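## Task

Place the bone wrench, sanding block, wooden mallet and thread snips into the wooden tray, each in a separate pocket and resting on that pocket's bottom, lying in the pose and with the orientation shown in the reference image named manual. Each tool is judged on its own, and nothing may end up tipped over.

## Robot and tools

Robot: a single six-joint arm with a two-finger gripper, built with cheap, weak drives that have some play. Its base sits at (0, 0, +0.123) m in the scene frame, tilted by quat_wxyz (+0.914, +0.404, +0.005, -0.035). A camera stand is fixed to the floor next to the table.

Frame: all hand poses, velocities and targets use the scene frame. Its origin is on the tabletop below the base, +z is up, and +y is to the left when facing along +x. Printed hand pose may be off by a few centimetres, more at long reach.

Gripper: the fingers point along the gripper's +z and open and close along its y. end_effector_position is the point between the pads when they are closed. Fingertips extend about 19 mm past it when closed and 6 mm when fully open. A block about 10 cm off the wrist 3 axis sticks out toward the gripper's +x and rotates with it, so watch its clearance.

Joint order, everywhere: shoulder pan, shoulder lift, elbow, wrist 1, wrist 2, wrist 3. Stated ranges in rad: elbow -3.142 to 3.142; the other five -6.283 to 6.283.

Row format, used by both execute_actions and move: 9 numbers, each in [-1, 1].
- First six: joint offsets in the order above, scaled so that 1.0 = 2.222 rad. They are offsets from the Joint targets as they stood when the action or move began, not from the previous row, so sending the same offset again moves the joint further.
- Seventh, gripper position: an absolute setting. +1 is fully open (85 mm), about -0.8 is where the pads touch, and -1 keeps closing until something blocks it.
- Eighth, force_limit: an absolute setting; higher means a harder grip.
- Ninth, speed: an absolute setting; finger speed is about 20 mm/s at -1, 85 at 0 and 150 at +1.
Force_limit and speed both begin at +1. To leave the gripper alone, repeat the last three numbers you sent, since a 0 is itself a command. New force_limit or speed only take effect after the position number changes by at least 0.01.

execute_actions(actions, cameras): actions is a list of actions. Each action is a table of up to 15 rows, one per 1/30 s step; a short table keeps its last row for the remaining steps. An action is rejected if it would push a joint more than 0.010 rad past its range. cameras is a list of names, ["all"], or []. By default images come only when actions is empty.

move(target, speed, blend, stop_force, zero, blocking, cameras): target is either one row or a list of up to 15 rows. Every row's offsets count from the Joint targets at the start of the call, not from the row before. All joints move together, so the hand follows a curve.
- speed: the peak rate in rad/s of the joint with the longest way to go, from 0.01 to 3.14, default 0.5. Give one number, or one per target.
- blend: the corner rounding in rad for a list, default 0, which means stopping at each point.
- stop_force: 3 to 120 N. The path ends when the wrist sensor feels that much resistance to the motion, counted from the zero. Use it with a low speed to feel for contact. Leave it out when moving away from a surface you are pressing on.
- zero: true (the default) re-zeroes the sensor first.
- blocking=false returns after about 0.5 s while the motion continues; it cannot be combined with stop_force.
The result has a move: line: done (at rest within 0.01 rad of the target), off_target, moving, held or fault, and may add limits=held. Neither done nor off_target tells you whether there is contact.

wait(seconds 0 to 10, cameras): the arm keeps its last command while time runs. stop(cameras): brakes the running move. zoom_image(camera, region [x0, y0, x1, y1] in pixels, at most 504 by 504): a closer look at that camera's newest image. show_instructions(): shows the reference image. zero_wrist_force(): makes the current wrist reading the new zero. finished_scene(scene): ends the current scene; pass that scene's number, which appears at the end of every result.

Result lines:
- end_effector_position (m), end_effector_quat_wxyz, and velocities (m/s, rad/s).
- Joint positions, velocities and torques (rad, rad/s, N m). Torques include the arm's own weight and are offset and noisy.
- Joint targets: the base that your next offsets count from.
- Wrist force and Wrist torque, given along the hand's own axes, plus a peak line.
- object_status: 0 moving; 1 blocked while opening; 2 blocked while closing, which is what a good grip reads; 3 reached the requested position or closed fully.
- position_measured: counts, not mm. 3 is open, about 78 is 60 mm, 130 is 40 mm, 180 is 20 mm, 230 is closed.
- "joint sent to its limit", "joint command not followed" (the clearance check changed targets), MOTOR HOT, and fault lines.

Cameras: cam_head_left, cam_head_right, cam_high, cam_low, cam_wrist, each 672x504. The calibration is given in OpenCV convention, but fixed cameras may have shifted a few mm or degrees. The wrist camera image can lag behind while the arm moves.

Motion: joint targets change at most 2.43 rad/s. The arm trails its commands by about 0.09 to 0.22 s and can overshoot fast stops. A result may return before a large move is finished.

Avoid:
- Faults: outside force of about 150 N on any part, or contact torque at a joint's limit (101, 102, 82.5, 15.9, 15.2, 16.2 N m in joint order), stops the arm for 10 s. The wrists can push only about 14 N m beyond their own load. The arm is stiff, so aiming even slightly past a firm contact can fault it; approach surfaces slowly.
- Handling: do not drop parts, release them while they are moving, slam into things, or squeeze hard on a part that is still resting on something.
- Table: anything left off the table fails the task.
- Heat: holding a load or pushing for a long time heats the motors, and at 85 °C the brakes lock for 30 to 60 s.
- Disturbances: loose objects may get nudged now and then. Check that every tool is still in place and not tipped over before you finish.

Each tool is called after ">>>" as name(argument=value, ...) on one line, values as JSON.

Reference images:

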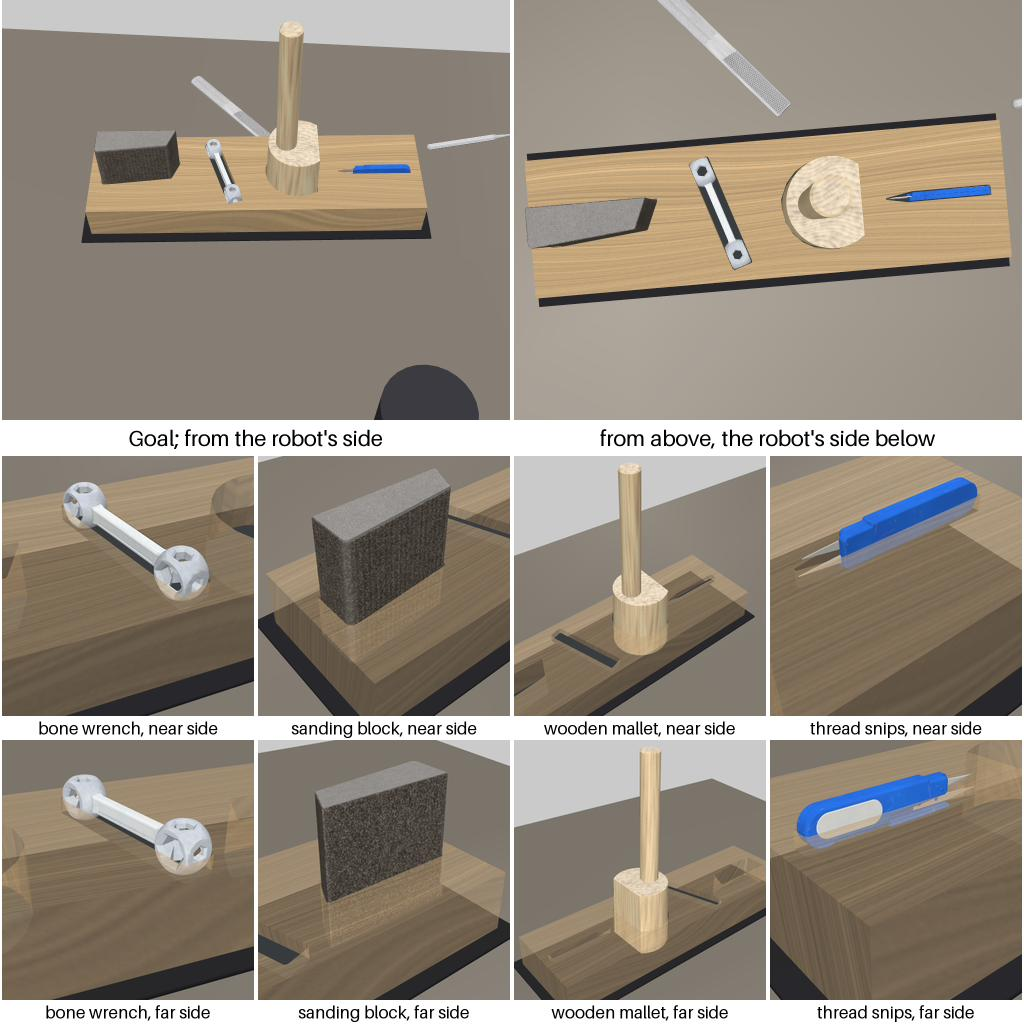

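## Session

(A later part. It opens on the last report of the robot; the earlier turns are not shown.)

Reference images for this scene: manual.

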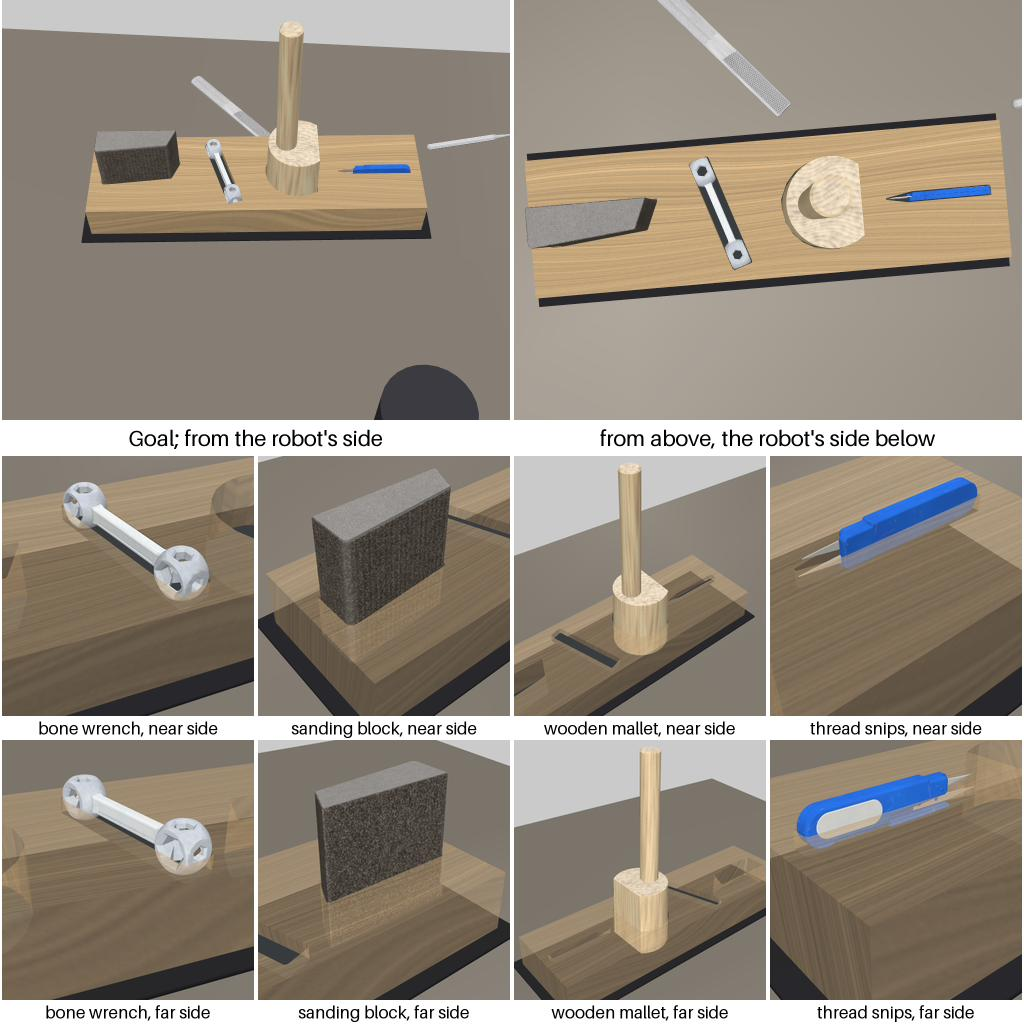

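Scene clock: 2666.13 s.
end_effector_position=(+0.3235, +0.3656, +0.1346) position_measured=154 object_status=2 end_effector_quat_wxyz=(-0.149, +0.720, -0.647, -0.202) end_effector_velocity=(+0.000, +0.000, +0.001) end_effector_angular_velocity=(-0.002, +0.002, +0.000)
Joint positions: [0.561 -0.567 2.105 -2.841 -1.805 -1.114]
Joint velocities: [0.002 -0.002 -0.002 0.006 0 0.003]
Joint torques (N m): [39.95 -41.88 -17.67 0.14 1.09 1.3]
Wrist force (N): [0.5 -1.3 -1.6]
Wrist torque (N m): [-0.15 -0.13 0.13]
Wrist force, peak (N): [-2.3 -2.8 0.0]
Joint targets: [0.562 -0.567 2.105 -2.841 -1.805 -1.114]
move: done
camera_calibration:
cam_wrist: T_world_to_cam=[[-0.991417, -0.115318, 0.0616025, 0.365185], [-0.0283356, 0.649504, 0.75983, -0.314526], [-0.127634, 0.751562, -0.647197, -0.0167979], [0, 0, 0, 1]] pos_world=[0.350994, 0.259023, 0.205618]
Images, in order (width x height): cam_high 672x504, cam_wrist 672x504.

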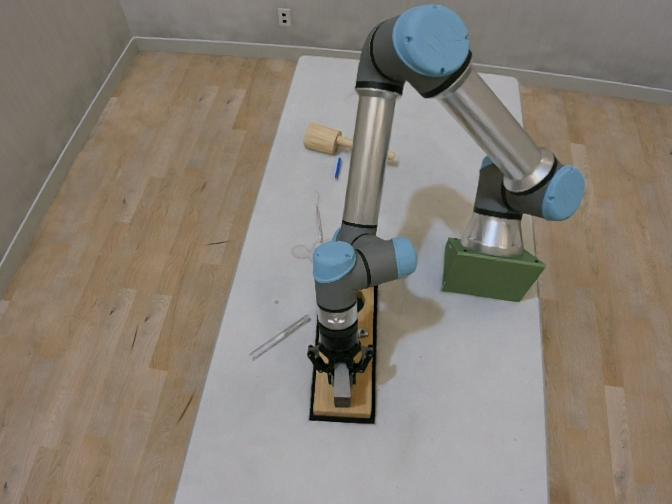

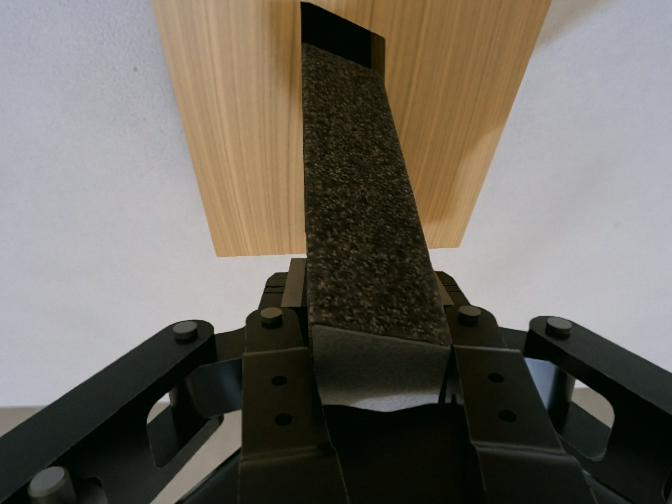

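>>> move(target=[-0.0006, 0.0113, 0.0029, -0.0269, -0.0052, 0.0203, -1, -0.5, -0.8], speed=0.06, cameras=["cam_wrist"])

>>> zoom_image(camera="cam_wrist", region=[280, 0, 410, 100])

Scene clock: 2748.60 s.
end_effector_position=(+0.3263, +0.3696, +0.1279) position_measured=154 object_status=2 end_effector_quat_wxyz=(-0.155, +0.700, -0.669, -0.197) end_effector_velocity=(-0.001, +0.000, +0.000) end_effector_angular_velocity=(-0.002, -0.001, +0.008)
Joint positions: [0.56 -0.542 2.112 -2.901 -1.816 -1.069]
Joint velocities: [0 -0.001 0 0.005 0 -0.006]
Joint torques (N m): [10.77 -30.46 -3.02 -0.62 0.12 -1.12]
Wrist force (N): [0.5 -1.6 -1.4]
Wrist torque (N m): [-0.18 -0.12 0.04]
Wrist force, peak (N): [0.4 -1.7 -2.5]
Joint targets: [0.560 -0.542 2.112 -2.901 -1.816 -1.069]
move: done
camera_calibration:
cam_wrist: T_world_to_cam=[[-0.996627, -0.0545798, 0.0612899, 0.348231], [0.0111223, 0.65009, 0.759776, -0.324989], [-0.0813124, 0.757894, -0.64729, -0.0413363], [0, 0, 0, 1]] pos_world=[0.34731, 0.261607, 0.198819]
Images, in order (width x height): cam_wrist 672x504.

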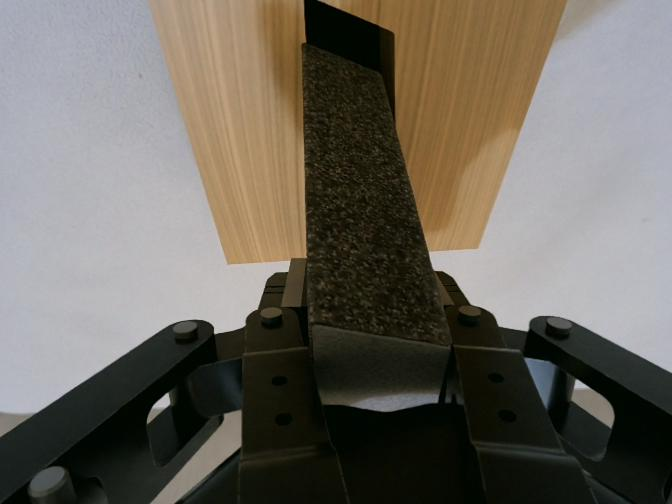

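Scaled by 3.877 from the camera's 672x504 image, which has a finer 960x720 frame.

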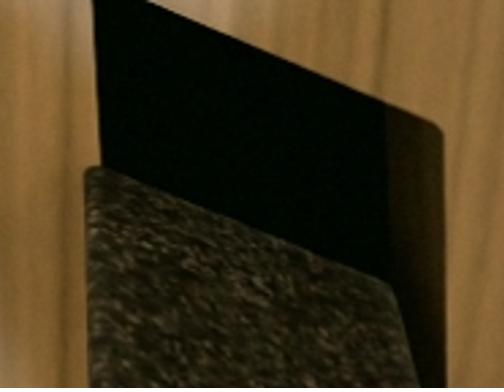

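>>> execute_actions(actions=[], cameras=["cam_wrist"])

>>> zoom_image(camera="cam_wrist", region=[280, 0, 410, 100])

Scene clock: 2790.40 s.
end_effector_position=(+0.3263, +0.3696, +0.1279) position_measured=154 object_status=2 end_effector_quat_wxyz=(-0.155, +0.700, -0.668, -0.197)
Joint positions: [0.56 -0.542 2.112 -2.901 -1.816 -1.069]
Joint velocities: within noise
Joint torques (N m): [20.53 -44.86 -15.89 0.08 2.82 -1.13]
Wrist force (N): [0.5 -1.5 -1.4]
Wrist torque (N m): [-0.17 -0.11 0.04]
Wrist force, peak (N): [0.8 -1.6 -1.6]
Joint targets: [0.560 -0.542 2.112 -2.901 -1.816 -1.069]
Tool commands: gripper/position=-1.0 gripper/force_limit=-0.5 gripper/speed=-0.8
camera_calibration:
cam_wrist: T_world_to_cam=[[-0.996613, -0.0548644, 0.0612626, 0.348295], [0.0109174, 0.650079, 0.759788, -0.324929], [-0.0815108, 0.757883, -0.647278, -0.0411266], [0, 0, 0, 1]] pos_world=[0.34731, 0.261508, 0.198919]
Images, in order (width x height): cam_wrist 672x504.

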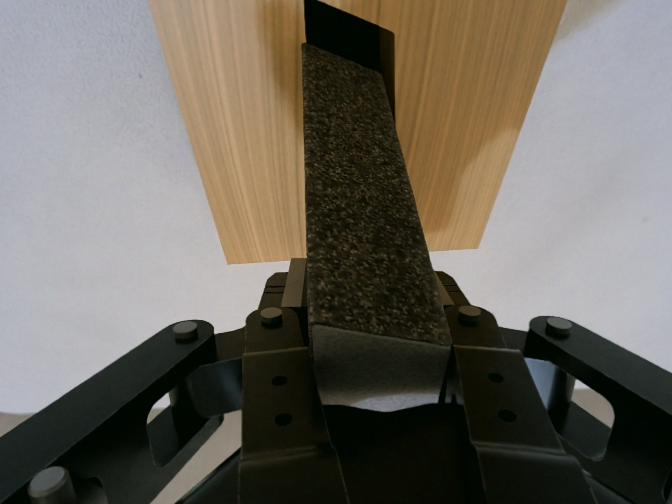

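Scaled by 3.877 from the camera's 672x504 image, which has a finer 960x720 frame.

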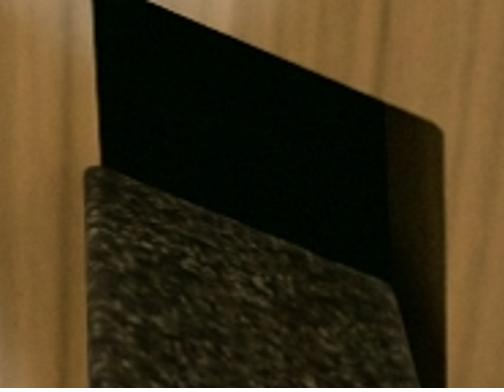

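>>> move(target=[[-0.00644, 0.0005, 0.01053, -0.01517, -0.00261, -0.00243, -1.0, -0.5, -0.8]], speed=0.05, stop_force=6, cameras=["cam_wrist"])

>>> zoom_image(camera="cam_wrist", region=[280, 0, 410, 100])

Scene clock: 2952.60 s.
end_effector_position=(+0.3259, +0.3674, +0.1260) position_measured=154 object_status=2 end_effector_quat_wxyz=(-0.155, +0.699, -0.670, -0.197)
Joint positions: [0.556 -0.542 2.12 -2.912 -1.818 -1.071]
Joint torques (N m): [38.54 -38.92 -16.61 -2.6 1.55 1.04]
Wrist force (N): [-2.4 -2.0 -5.6]
Wrist torque (N m): [-0.05 -0.25 -0.02]
Wrist force, peak (N): [-4.8 -2.4 -9.7]
Joint targets: [0.556 -0.542 2.120 -2.912 -1.818 -1.071]
move: contact; the wrist 1 is farthest, 0.023 rad from its target
camera_calibration:
cam_wrist: T_world_to_cam=[[-0.996865, -0.0507284, 0.0607199, 0.346521], [0.0132278, 0.64977, 0.760016, -0.322729], [-0.0780084, 0.758437, -0.647061, -0.0422197], [0, 0, 0, 1]] pos_world=[0.34641, 0.259299, 0.19692]
Images, in order (width x height): cam_wrist 672x504.

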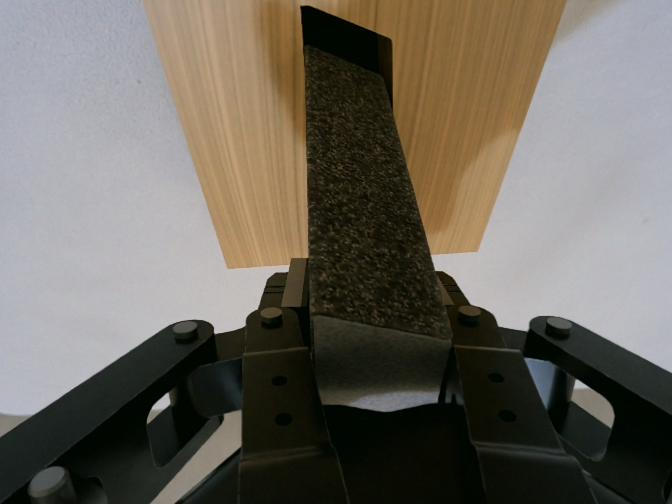

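Scaled by 3.877 from the camera's 672x504 image, which has a finer 960x720 frame.

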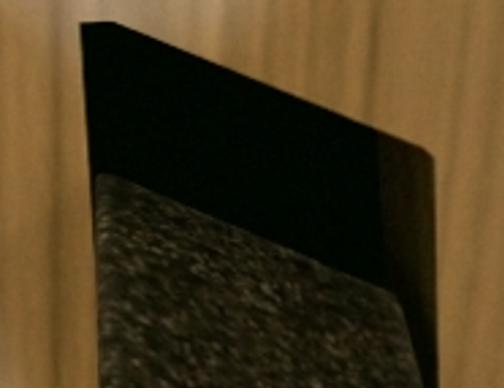

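>>> move(target=[[-0.00788, -0.00819, 0.01233, -0.01737, 0.01458, -0.00873, -1.0, -0.5, -0.8]], speed=0.06, cameras=[])

>>> move(target=[[-0.00733, 0.00013, 0.00756, -0.00927, -0.00148, -0.00734, -1.0, -0.5, -0.8]], speed=0.05, stop_force=6, cameras=["cam_wrist"])

>>> zoom_image(camera="cam_wrist", region=[280, 0, 410, 100])

Scene clock: 3082.30 s.
end_effector_position=(+0.3262, +0.3639, +0.1312) position_measured=154 object_status=2 end_effector_quat_wxyz=(-0.171, +0.693, -0.668, -0.211) end_effector_velocity=(+0.000, +0.000, -0.001) end_effector_angular_velocity=(-0.006, +0.002, -0.001)
Joint positions: [0.538 -0.561 2.147 -2.951 -1.785 -1.091]
Joint velocities: [0 0.001 -0.002 0.005 -0.004 0.003]
Joint torques (N m): [30.01 -23.11 -16.02 -0.54 -0.99 1.15]
Wrist force (N): [0.5 -1.7 -1.8]
Wrist torque (N m): [-0.20 -0.12 0.13]
Wrist force, peak (N): [-3.0 -2.1 -6.6]
Joint targets: [0.538 -0.560 2.147 -2.951 -1.786 -1.090]
move: done
No camera images: "cameras" was empty.

Scene clock: 3083.83 s.
end_effector_position=(+0.3255, +0.3580, +0.1251) position_measured=154 object_status=2 end_effector_quat_wxyz=(-0.171, +0.693, -0.668, -0.211)
Joint positions: [0.522 -0.56 2.164 -2.971 -1.789 -1.107]
Joint torques (N m): [40.07 -11.4 -17.56 0.01 1.57 1.24]
Wrist force (N): [-0.6 -0.5 -3.6]
Wrist torque (N m): [-0.22 -0.22 0.13]
Wrist force, peak (N): [-1.1 -0.8 -3.8]
Joint targets: [0.522 -0.560 2.164 -2.971 -1.789 -1.107]
move: done
camera_calibration:
cam_wrist: T_world_to_cam=[[-0.997228, -0.0455328, 0.0588458, 0.344131], [0.0183346, 0.61612, 0.787439, -0.309004], [-0.0721104, 0.786335, -0.613578, -0.0517367], [0, 0, 0, 1]] pos_world=[0.345112, 0.246736, 0.191327]
Images, in order (width x height): cam_wrist 672x504.

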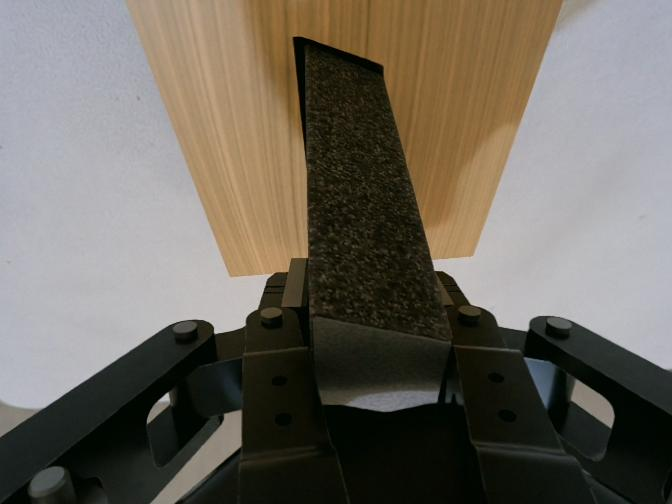

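Scaled by 3.877 from the camera's 672x504 image, which has a finer 960x720 frame.

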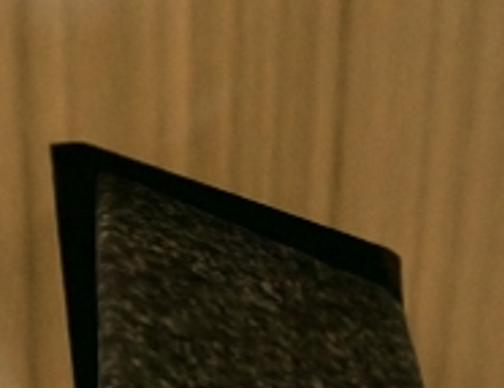

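>>> execute_actions(actions=[], cameras=["cam_high", "cam_head_left", "cam_low"])

>>> zoom_image(camera="cam_high", region=[270, 330, 390, 420])

>>> zoom_image(camera="cam_head_left", region=[300, 320, 420, 410])

>>> zoom_image(camera="cam_low", region=[260, 180, 420, 300])

Scene clock: 3166.37 s.
end_effector_position=(+0.3255, +0.3580, +0.1251) position_measured=154 object_status=2 end_effector_quat_wxyz=(-0.171, +0.693, -0.668, -0.211)
Joint positions: [0.522 -0.56 2.164 -2.971 -1.789 -1.107]
Joint velocities: within noise
Joint torques (N m): [39.28 -10.92 -18.24 -0.17 2.18 1.2]
Wrist force (N): [-0.2 -0.6 -2.7]
Wrist torque (N m): [-0.23 -0.20 0.13]
Wrist force, peak (N): [-0.9 -0.6 -3.7]
Joint targets: [0.522 -0.560 2.164 -2.971 -1.789 -1.107]
Tool commands: gripper/position=-1.0 gripper/force_limit=-0.5 gripper/speed=-0.8
Images, in order (width x height): cam_head_left 672x504, cam_high 672x504, cam_low 672x504.

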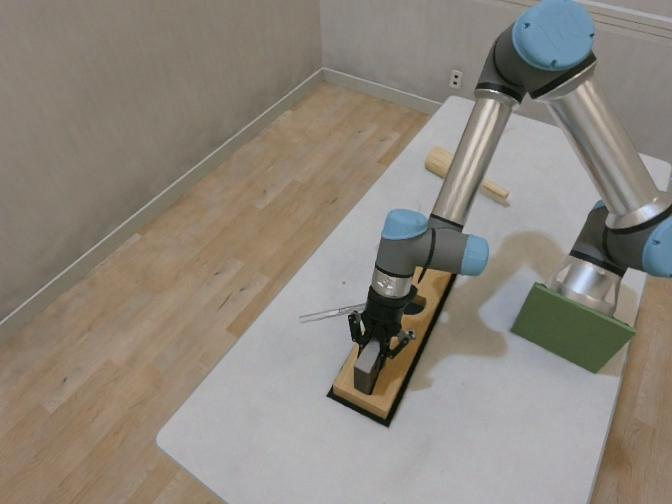

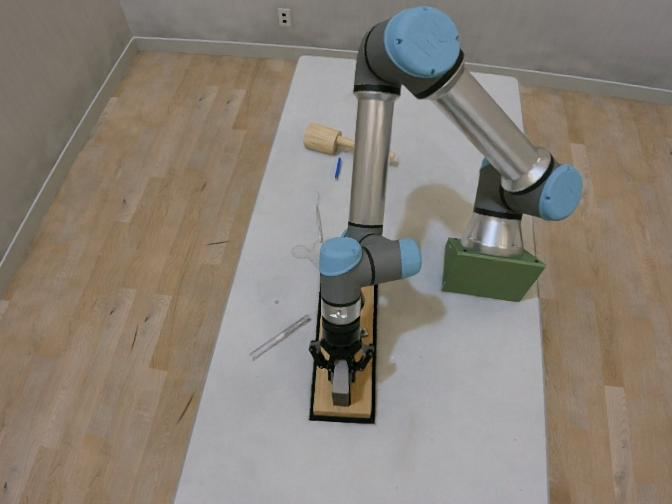

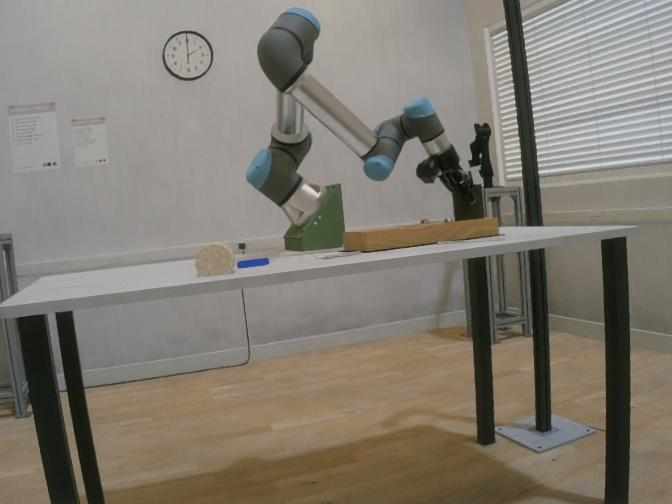

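Scaled by 4.200 from the camera's 672x504 image, which has a finer 960x720 frame.

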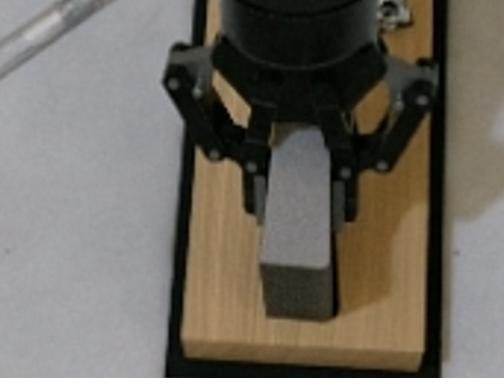

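Scaled by 4.200 from the camera's 672x504 image, which has a finer 960x720 frame.

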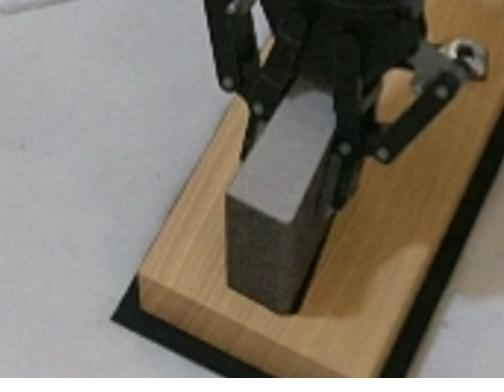

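Scaled by 3.150 from the camera's 672x504 image, which has a finer 960x720 frame.

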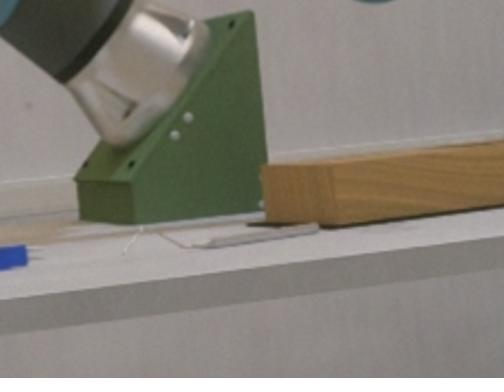

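>>> zoom_image(camera="cam_low", region=[425, 160, 515, 245])

Scaled by 5.600 from the camera's 672x504 image, which has a finer 960x720 frame.

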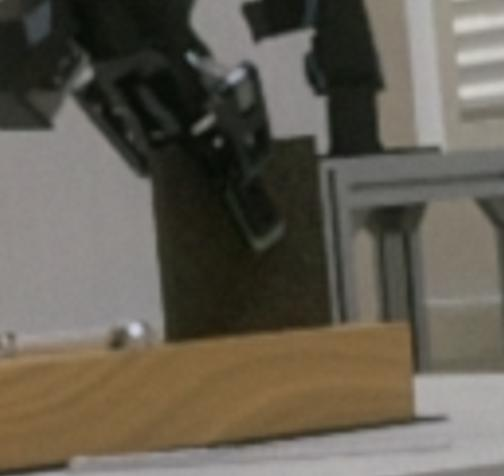

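>>> move(target=[[0.00945, -0.0023, -0.01472, 0.0351, -0.01278, 0.00279, -1.0, -0.5, -0.8]], speed=0.08, cameras=["cam_wrist", "cam_head_left", "cam_high"])

>>> zoom_image(camera="cam_wrist", region=[280, 0, 410, 100])

>>> zoom_image(camera="cam_head_left", region=[330, 345, 400, 400])

>>> zoom_image(camera="cam_high", region=[310, 370, 380, 425])

Scene clock: 3295.67 s.
end_effector_position=(+0.3266, +0.3581, +0.1276) position_measured=154 object_status=2 end_effector_quat_wxyz=(-0.153, +0.706, -0.662, -0.198)
Joint positions: [0.543 -0.565 2.131 -2.893 -1.818 -1.1]
Joint torques (N m): [23.37 -39.08 -0.87 -5.13 2.87 0.26]
Wrist force (N): [0.4 -1.4 -1.3]
Wrist torque (N m): [-0.17 -0.09 0.12]
Wrist force, peak (N): [-0.8 -0.7 -3.7]
Joint targets: [0.543 -0.565 2.131 -2.893 -1.817 -1.100]
move: done
camera_calibration:
cam_wrist: T_world_to_cam=[[-0.995522, -0.0726363, 0.0604944, 0.35411], [-0.00128914, 0.650333, 0.759648, -0.313378], [-0.0945196, 0.756168, -0.647515, -0.0276666], [0, 0, 0, 1]] pos_world=[0.349505, 0.250442, 0.19872]
Images, in order (width x height): cam_head_left 672x504, cam_high 672x504, cam_wrist 672x504.

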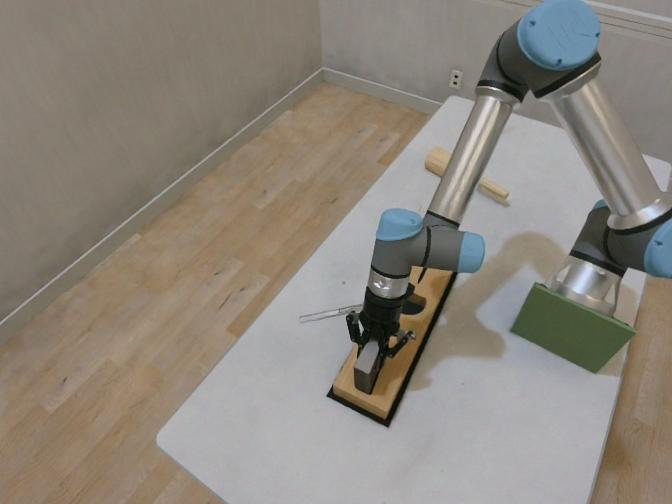

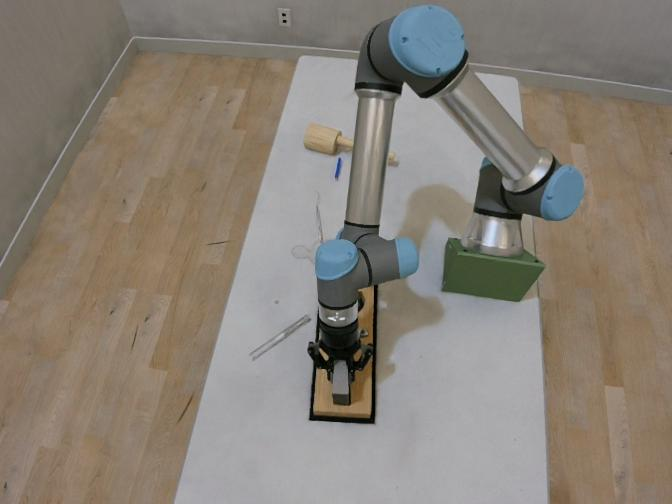

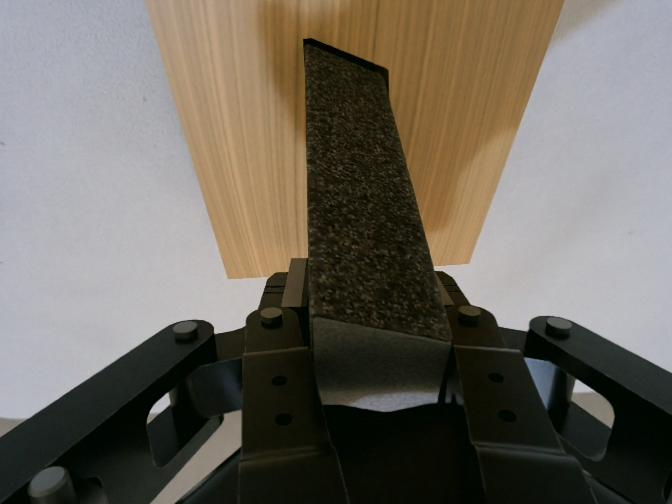

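Scaled by 3.877 from the camera's 672x504 image, which has a finer 960x720 frame.

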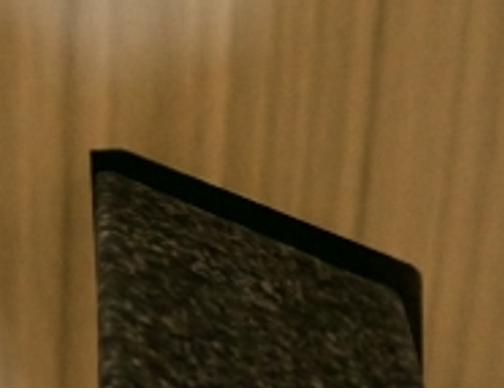

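Scaled by 7.200 from the camera's 672x504 image, which has a finer 960x720 frame.

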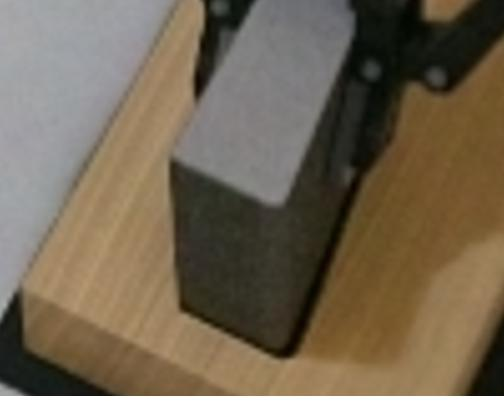

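Scaled by 7.200 from the camera's 672x504 image, which has a finer 960x720 frame.

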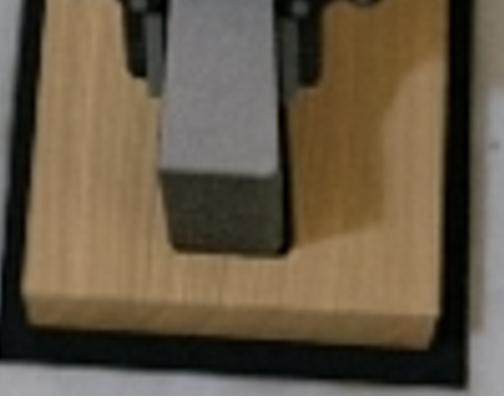

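>>> move(target=[[-0.00239, 0.00234, 0.00234, -0.00527, -0.00059, -0.00239, -1.0, -0.5, -0.8]], speed=0.02, stop_force=5, cameras=["cam_wrist", "cam_head_left"])

>>> zoom_image(camera="cam_wrist", region=[280, 0, 410, 100])

>>> zoom_image(camera="cam_head_left", region=[330, 345, 400, 400])

Scene clock: 3335.17 s.
end_effector_position=(+0.3262, +0.3577, +0.1261) position_measured=154 object_status=2 end_effector_quat_wxyz=(-0.153, +0.706, -0.662, -0.199)
Joint positions: [0.541 -0.563 2.133 -2.898 -1.818 -1.103]
Joint torques (N m): [38.25 -40.22 -16.04 0.44 2.15 1.4]
Wrist force (N): [-2.1 0.3 -9.6]
Wrist torque (N m): [-0.14 -0.20 0.07]
Wrist force, peak (N): [-2.8 0.4 -10.8]
Joint targets: [0.541 -0.563 2.133 -2.898 -1.818 -1.103]
move: contact
camera_calibration:
cam_wrist: T_world_to_cam=[[-0.995504, -0.0726119, 0.0608219, 0.35371], [-0.000985771, 0.650034, 0.759904, -0.312048], [-0.0947144, 0.756428, -0.647183, -0.0285758], [0, 0, 0, 1]] pos_world=[0.349105, 0.250141, 0.19712]
Images, in order (width x height): cam_head_left 672x504, cam_wrist 672x504.

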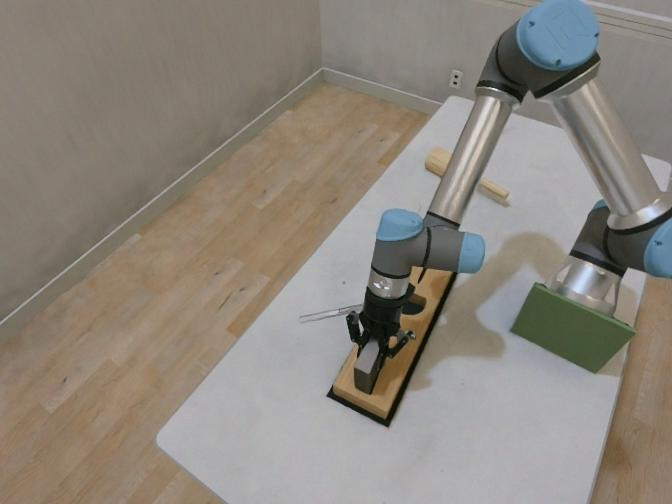

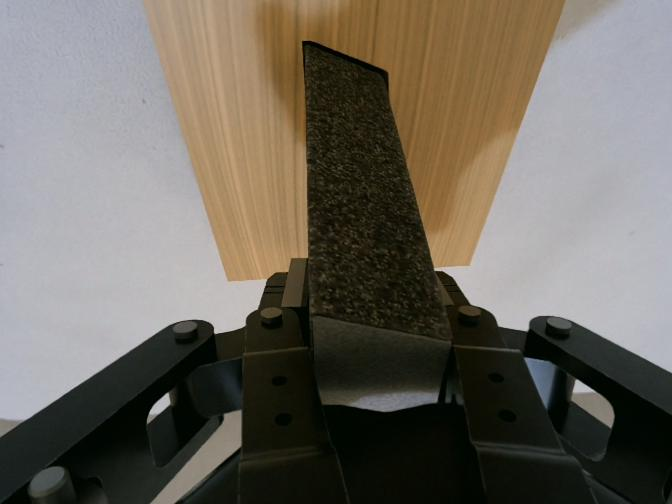

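Scaled by 3.877 from the camera's 672x504 image, which has a finer 960x720 frame.

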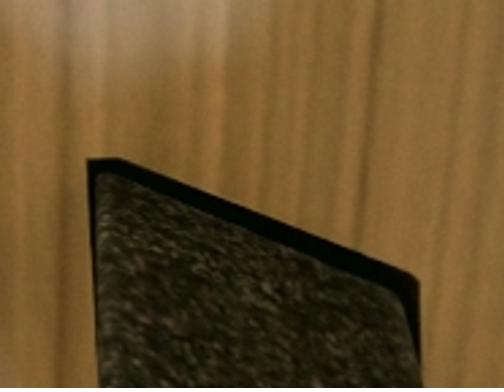

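Scaled by 7.200 from the camera's 672x504 image, which has a finer 960x720 frame.

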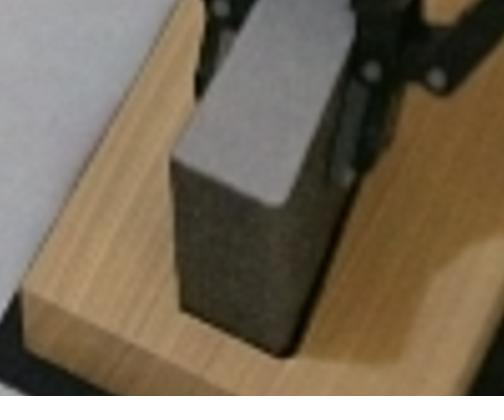

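>>> move(target=[[0.00045, -0.00234, 0.00045, 0.00432, 0.00095, -0.0027, -1.0, -0.5, -0.8]], speed=0.04, cameras=["cam_wrist", "cam_high"])

>>> zoom_image(camera="cam_wrist", region=[280, 0, 410, 100])

>>> zoom_image(camera="cam_high", region=[310, 370, 380, 425])

>>> move(target=[[-0.00387, 0.00531, 0.00149, -0.00779, -0.00095, -0.00387, -1.0, -0.5, -0.8]], speed=0.02, stop_force=5, cameras=["cam_wrist", "cam_high"])

>>> zoom_image(camera="cam_wrist", region=[280, 0, 410, 100])

>>> zoom_image(camera="cam_high", region=[310, 370, 380, 425])

Scene clock: 3411.60 s.
end_effector_position=(+0.3248, +0.3568, +0.1274) position_measured=154 object_status=2 end_effector_quat_wxyz=(-0.152, +0.709, -0.659, -0.199)
Joint positions: [0.542 -0.568 2.134 -2.889 -1.816 -1.109]
Joint torques (N m): [40.23 -36.48 0.07 -1.5 2.98 -0.66]
Wrist force (N): [0.4 -1.5 -1.6]
Wrist torque (N m): [-0.18 -0.07 0.11]
Wrist force, peak (N): [-2.2 0.2 -9.7]
Joint targets: [0.542 -0.568 2.134 -2.889 -1.816 -1.109]
move: done
camera_calibration:
cam_wrist: T_world_to_cam=[[-0.994696, -0.0824987, 0.0614284, 0.355345], [-0.00700332, 0.65016, 0.759765, -0.310498], [-0.102618, 0.755305, -0.647289, -0.024191], [0, 0, 0, 1]] pos_world=[0.348804, 0.24946, 0.198419]
Images, in order (width x height): cam_high 672x504, cam_wrist 672x504.

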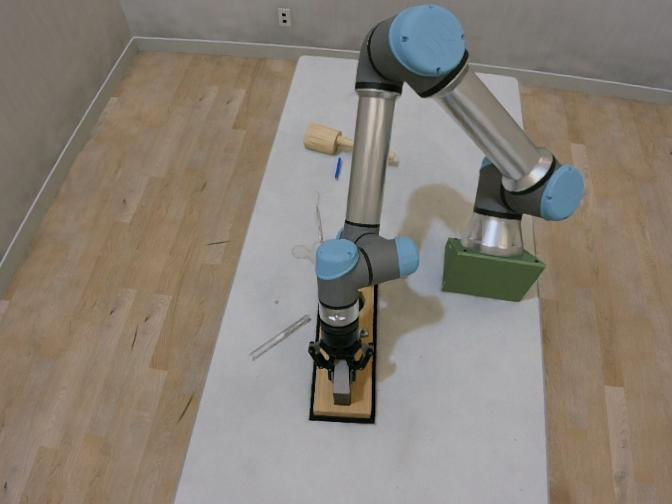

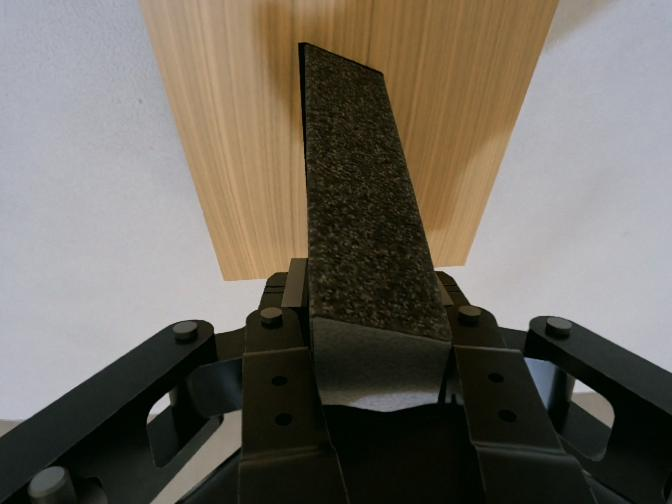

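Scaled by 3.877 from the camera's 672x504 image, which has a finer 960x720 frame.

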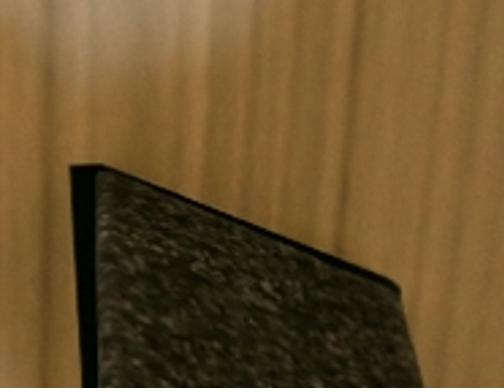

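Scaled by 7.200 from the camera's 672x504 image, which has a finer 960x720 frame.

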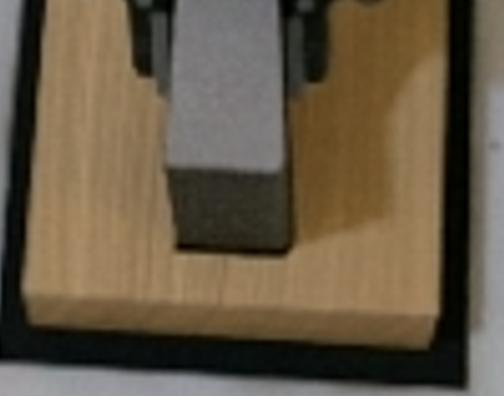

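Scene clock: 3413.10 s.
end_effector_position=(+0.3248, +0.3568, +0.1213) position_measured=154 object_status=2 end_effector_quat_wxyz=(-0.152, +0.709, -0.659, -0.199)
Joint positions: [0.533 -0.556 2.138 -2.906 -1.818 -1.117]
Joint torques (N m): [25.75 -34.59 -4.76 -0.29 -0.55 1.11]
Wrist force (N): [-0.6 -1.9 -1.1]
Wrist torque (N m): [-0.18 -0.14 0.07]
Wrist force, peak (N): [-1.0 -1.9 -1.6]
Joint targets: [0.533 -0.556 2.138 -2.906 -1.818 -1.117]
move: done
camera_calibration:
cam_wrist: T_world_to_cam=[[-0.994708, -0.0822885, 0.0615221, 0.355654], [-0.00679672, 0.650179, 0.759751, -0.305937], [-0.102519, 0.755312, -0.647297, -0.0281739], [0, 0, 0, 1]] pos_world=[0.348804, 0.24946, 0.192318]
Images, in order (width x height): cam_high 672x504, cam_wrist 672x504.

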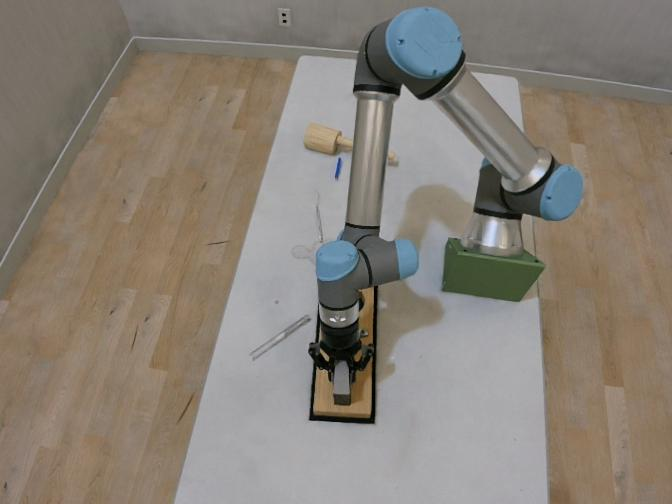

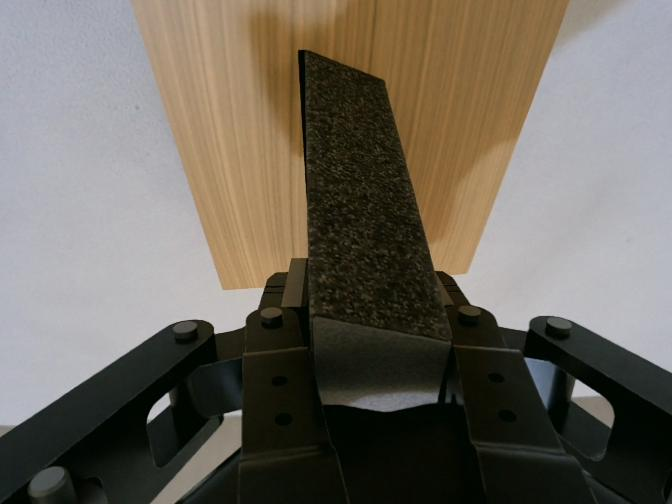

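Scaled by 3.877 from the camera's 672x504 image, which has a finer 960x720 frame.

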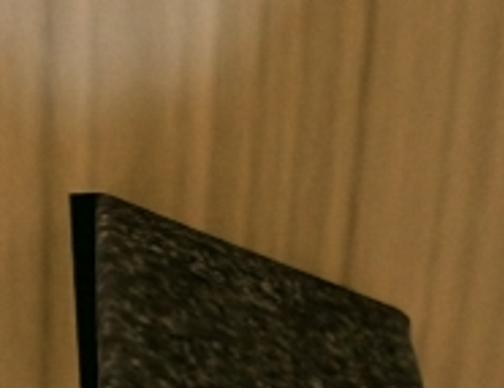

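Scaled by 7.200 from the camera's 672x504 image, which has a finer 960x720 frame.

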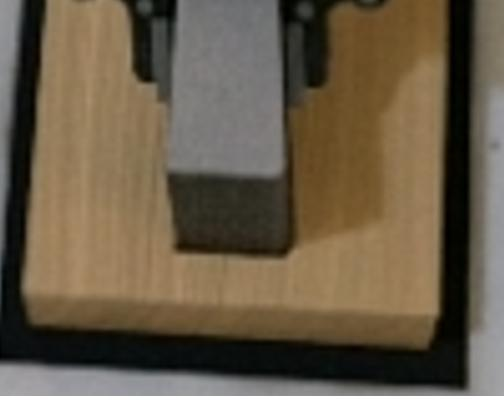

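>>> move(target=[[-0.00887, 0.01265, 0.00216, -0.01697, -0.00216, -0.00887, -1.0, -0.5, -0.8], [-0.01859, 0.02628, 0.00459, -0.03551, -0.00446, -0.01863, -1.0, -0.5, -0.8]], speed=0.03, stop_force=6, cameras=["cam_wrist", "cam_high"])

>>> zoom_image(camera="cam_high", region=[310, 370, 380, 425])

Scene clock: 3458.27 s.
end_effector_position=(+0.3253, +0.3573, +0.0933) position_measured=154 object_status=2 end_effector_quat_wxyz=(-0.152, +0.709, -0.659, -0.199)
Joint positions: [0.492 -0.498 2.148 -2.985 -1.828 -1.159]
Joint torques (N m): [36.29 -42.38 -2.76 -0.27 0.3 1.23]
Wrist force (N): [0.9 -1.5 -1.3]
Wrist torque (N m): [-0.20 -0.19 0.16]
Wrist force, peak (N): [-1.0 -1.9 -1.7]
Joint targets: [0.492 -0.498 2.148 -2.985 -1.828 -1.159]
move: done
camera_calibration:
cam_wrist: T_world_to_cam=[[-0.994708, -0.0822867, 0.0615275, 0.357913], [-0.006806, 0.650286, 0.759659, -0.284994], [-0.10252, 0.75522, -0.647404, -0.0465838], [0, 0, 0, 1]] pos_world=[0.349304, 0.24996, 0.164318]
Images, in order (width x height): cam_high 672x504, cam_wrist 672x504.

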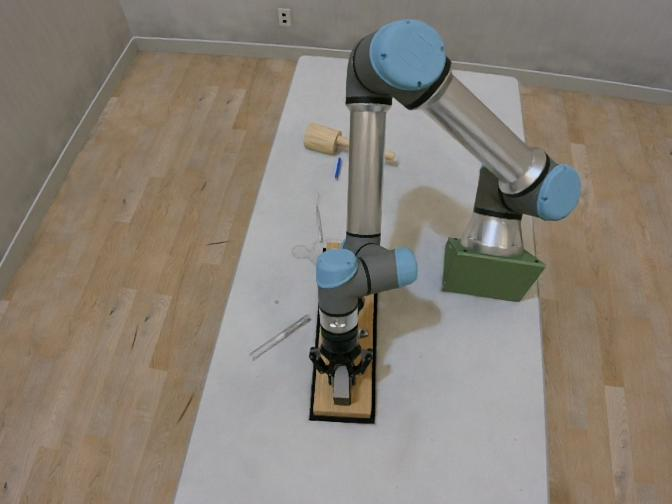

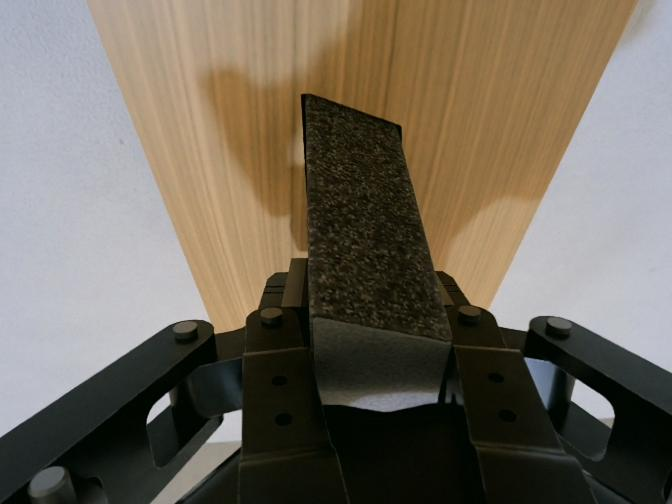

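Scaled by 7.200 from the camera's 672x504 image, which has a finer 960x720 frame.

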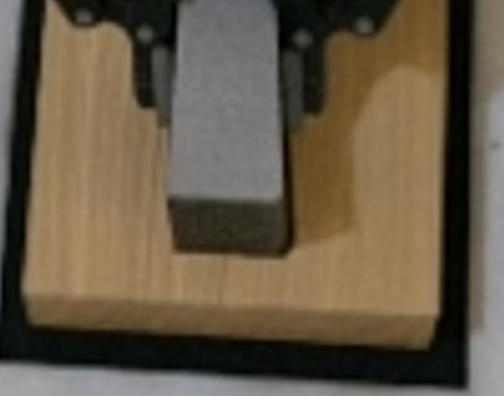

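>>> move(target=[[-0.00771, 0.01081, 0.00193, -0.0147, -0.00182, -0.00775, -1.0, -0.5, -0.8]], speed=0.02, stop_force=5, cameras=["cam_wrist"])

Scene clock: 3468.83 s.
end_effector_position=(+0.3253, +0.3573, +0.0896) position_measured=154 object_status=2 end_effector_quat_wxyz=(-0.152, +0.709, -0.659, -0.199)
Joint positions: [0.486 -0.49 2.149 -2.996 -1.829 -1.164]
Joint torques (N m): [40.18 -40.31 -13.5 0.18 2.42 1.38]
Wrist force (N): [0.4 1.0 -8.6]
Wrist torque (N m): [-0.26 -0.23 0.15]
Wrist force, peak (N): [-0.3 2.0 -13.4]
Joint targets: [0.486 -0.490 2.149 -2.996 -1.829 -1.164]
move: contact; the wrist 1 is farthest, 0.022 rad from its target
camera_calibration:
cam_wrist: T_world_to_cam=[[-0.994717, -0.0822779, 0.0613823, 0.358066], [-0.00689553, 0.650171, 0.759757, -0.28214], [-0.10242, 0.75532, -0.647303, -0.0490653], [0, 0, 0, 1]] pos_world=[0.349204, 0.24996, 0.160619]
Images, in order (width x height): cam_wrist 672x504.

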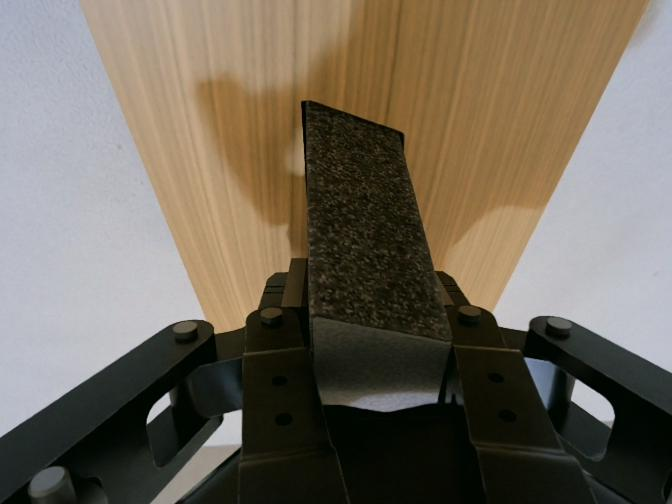

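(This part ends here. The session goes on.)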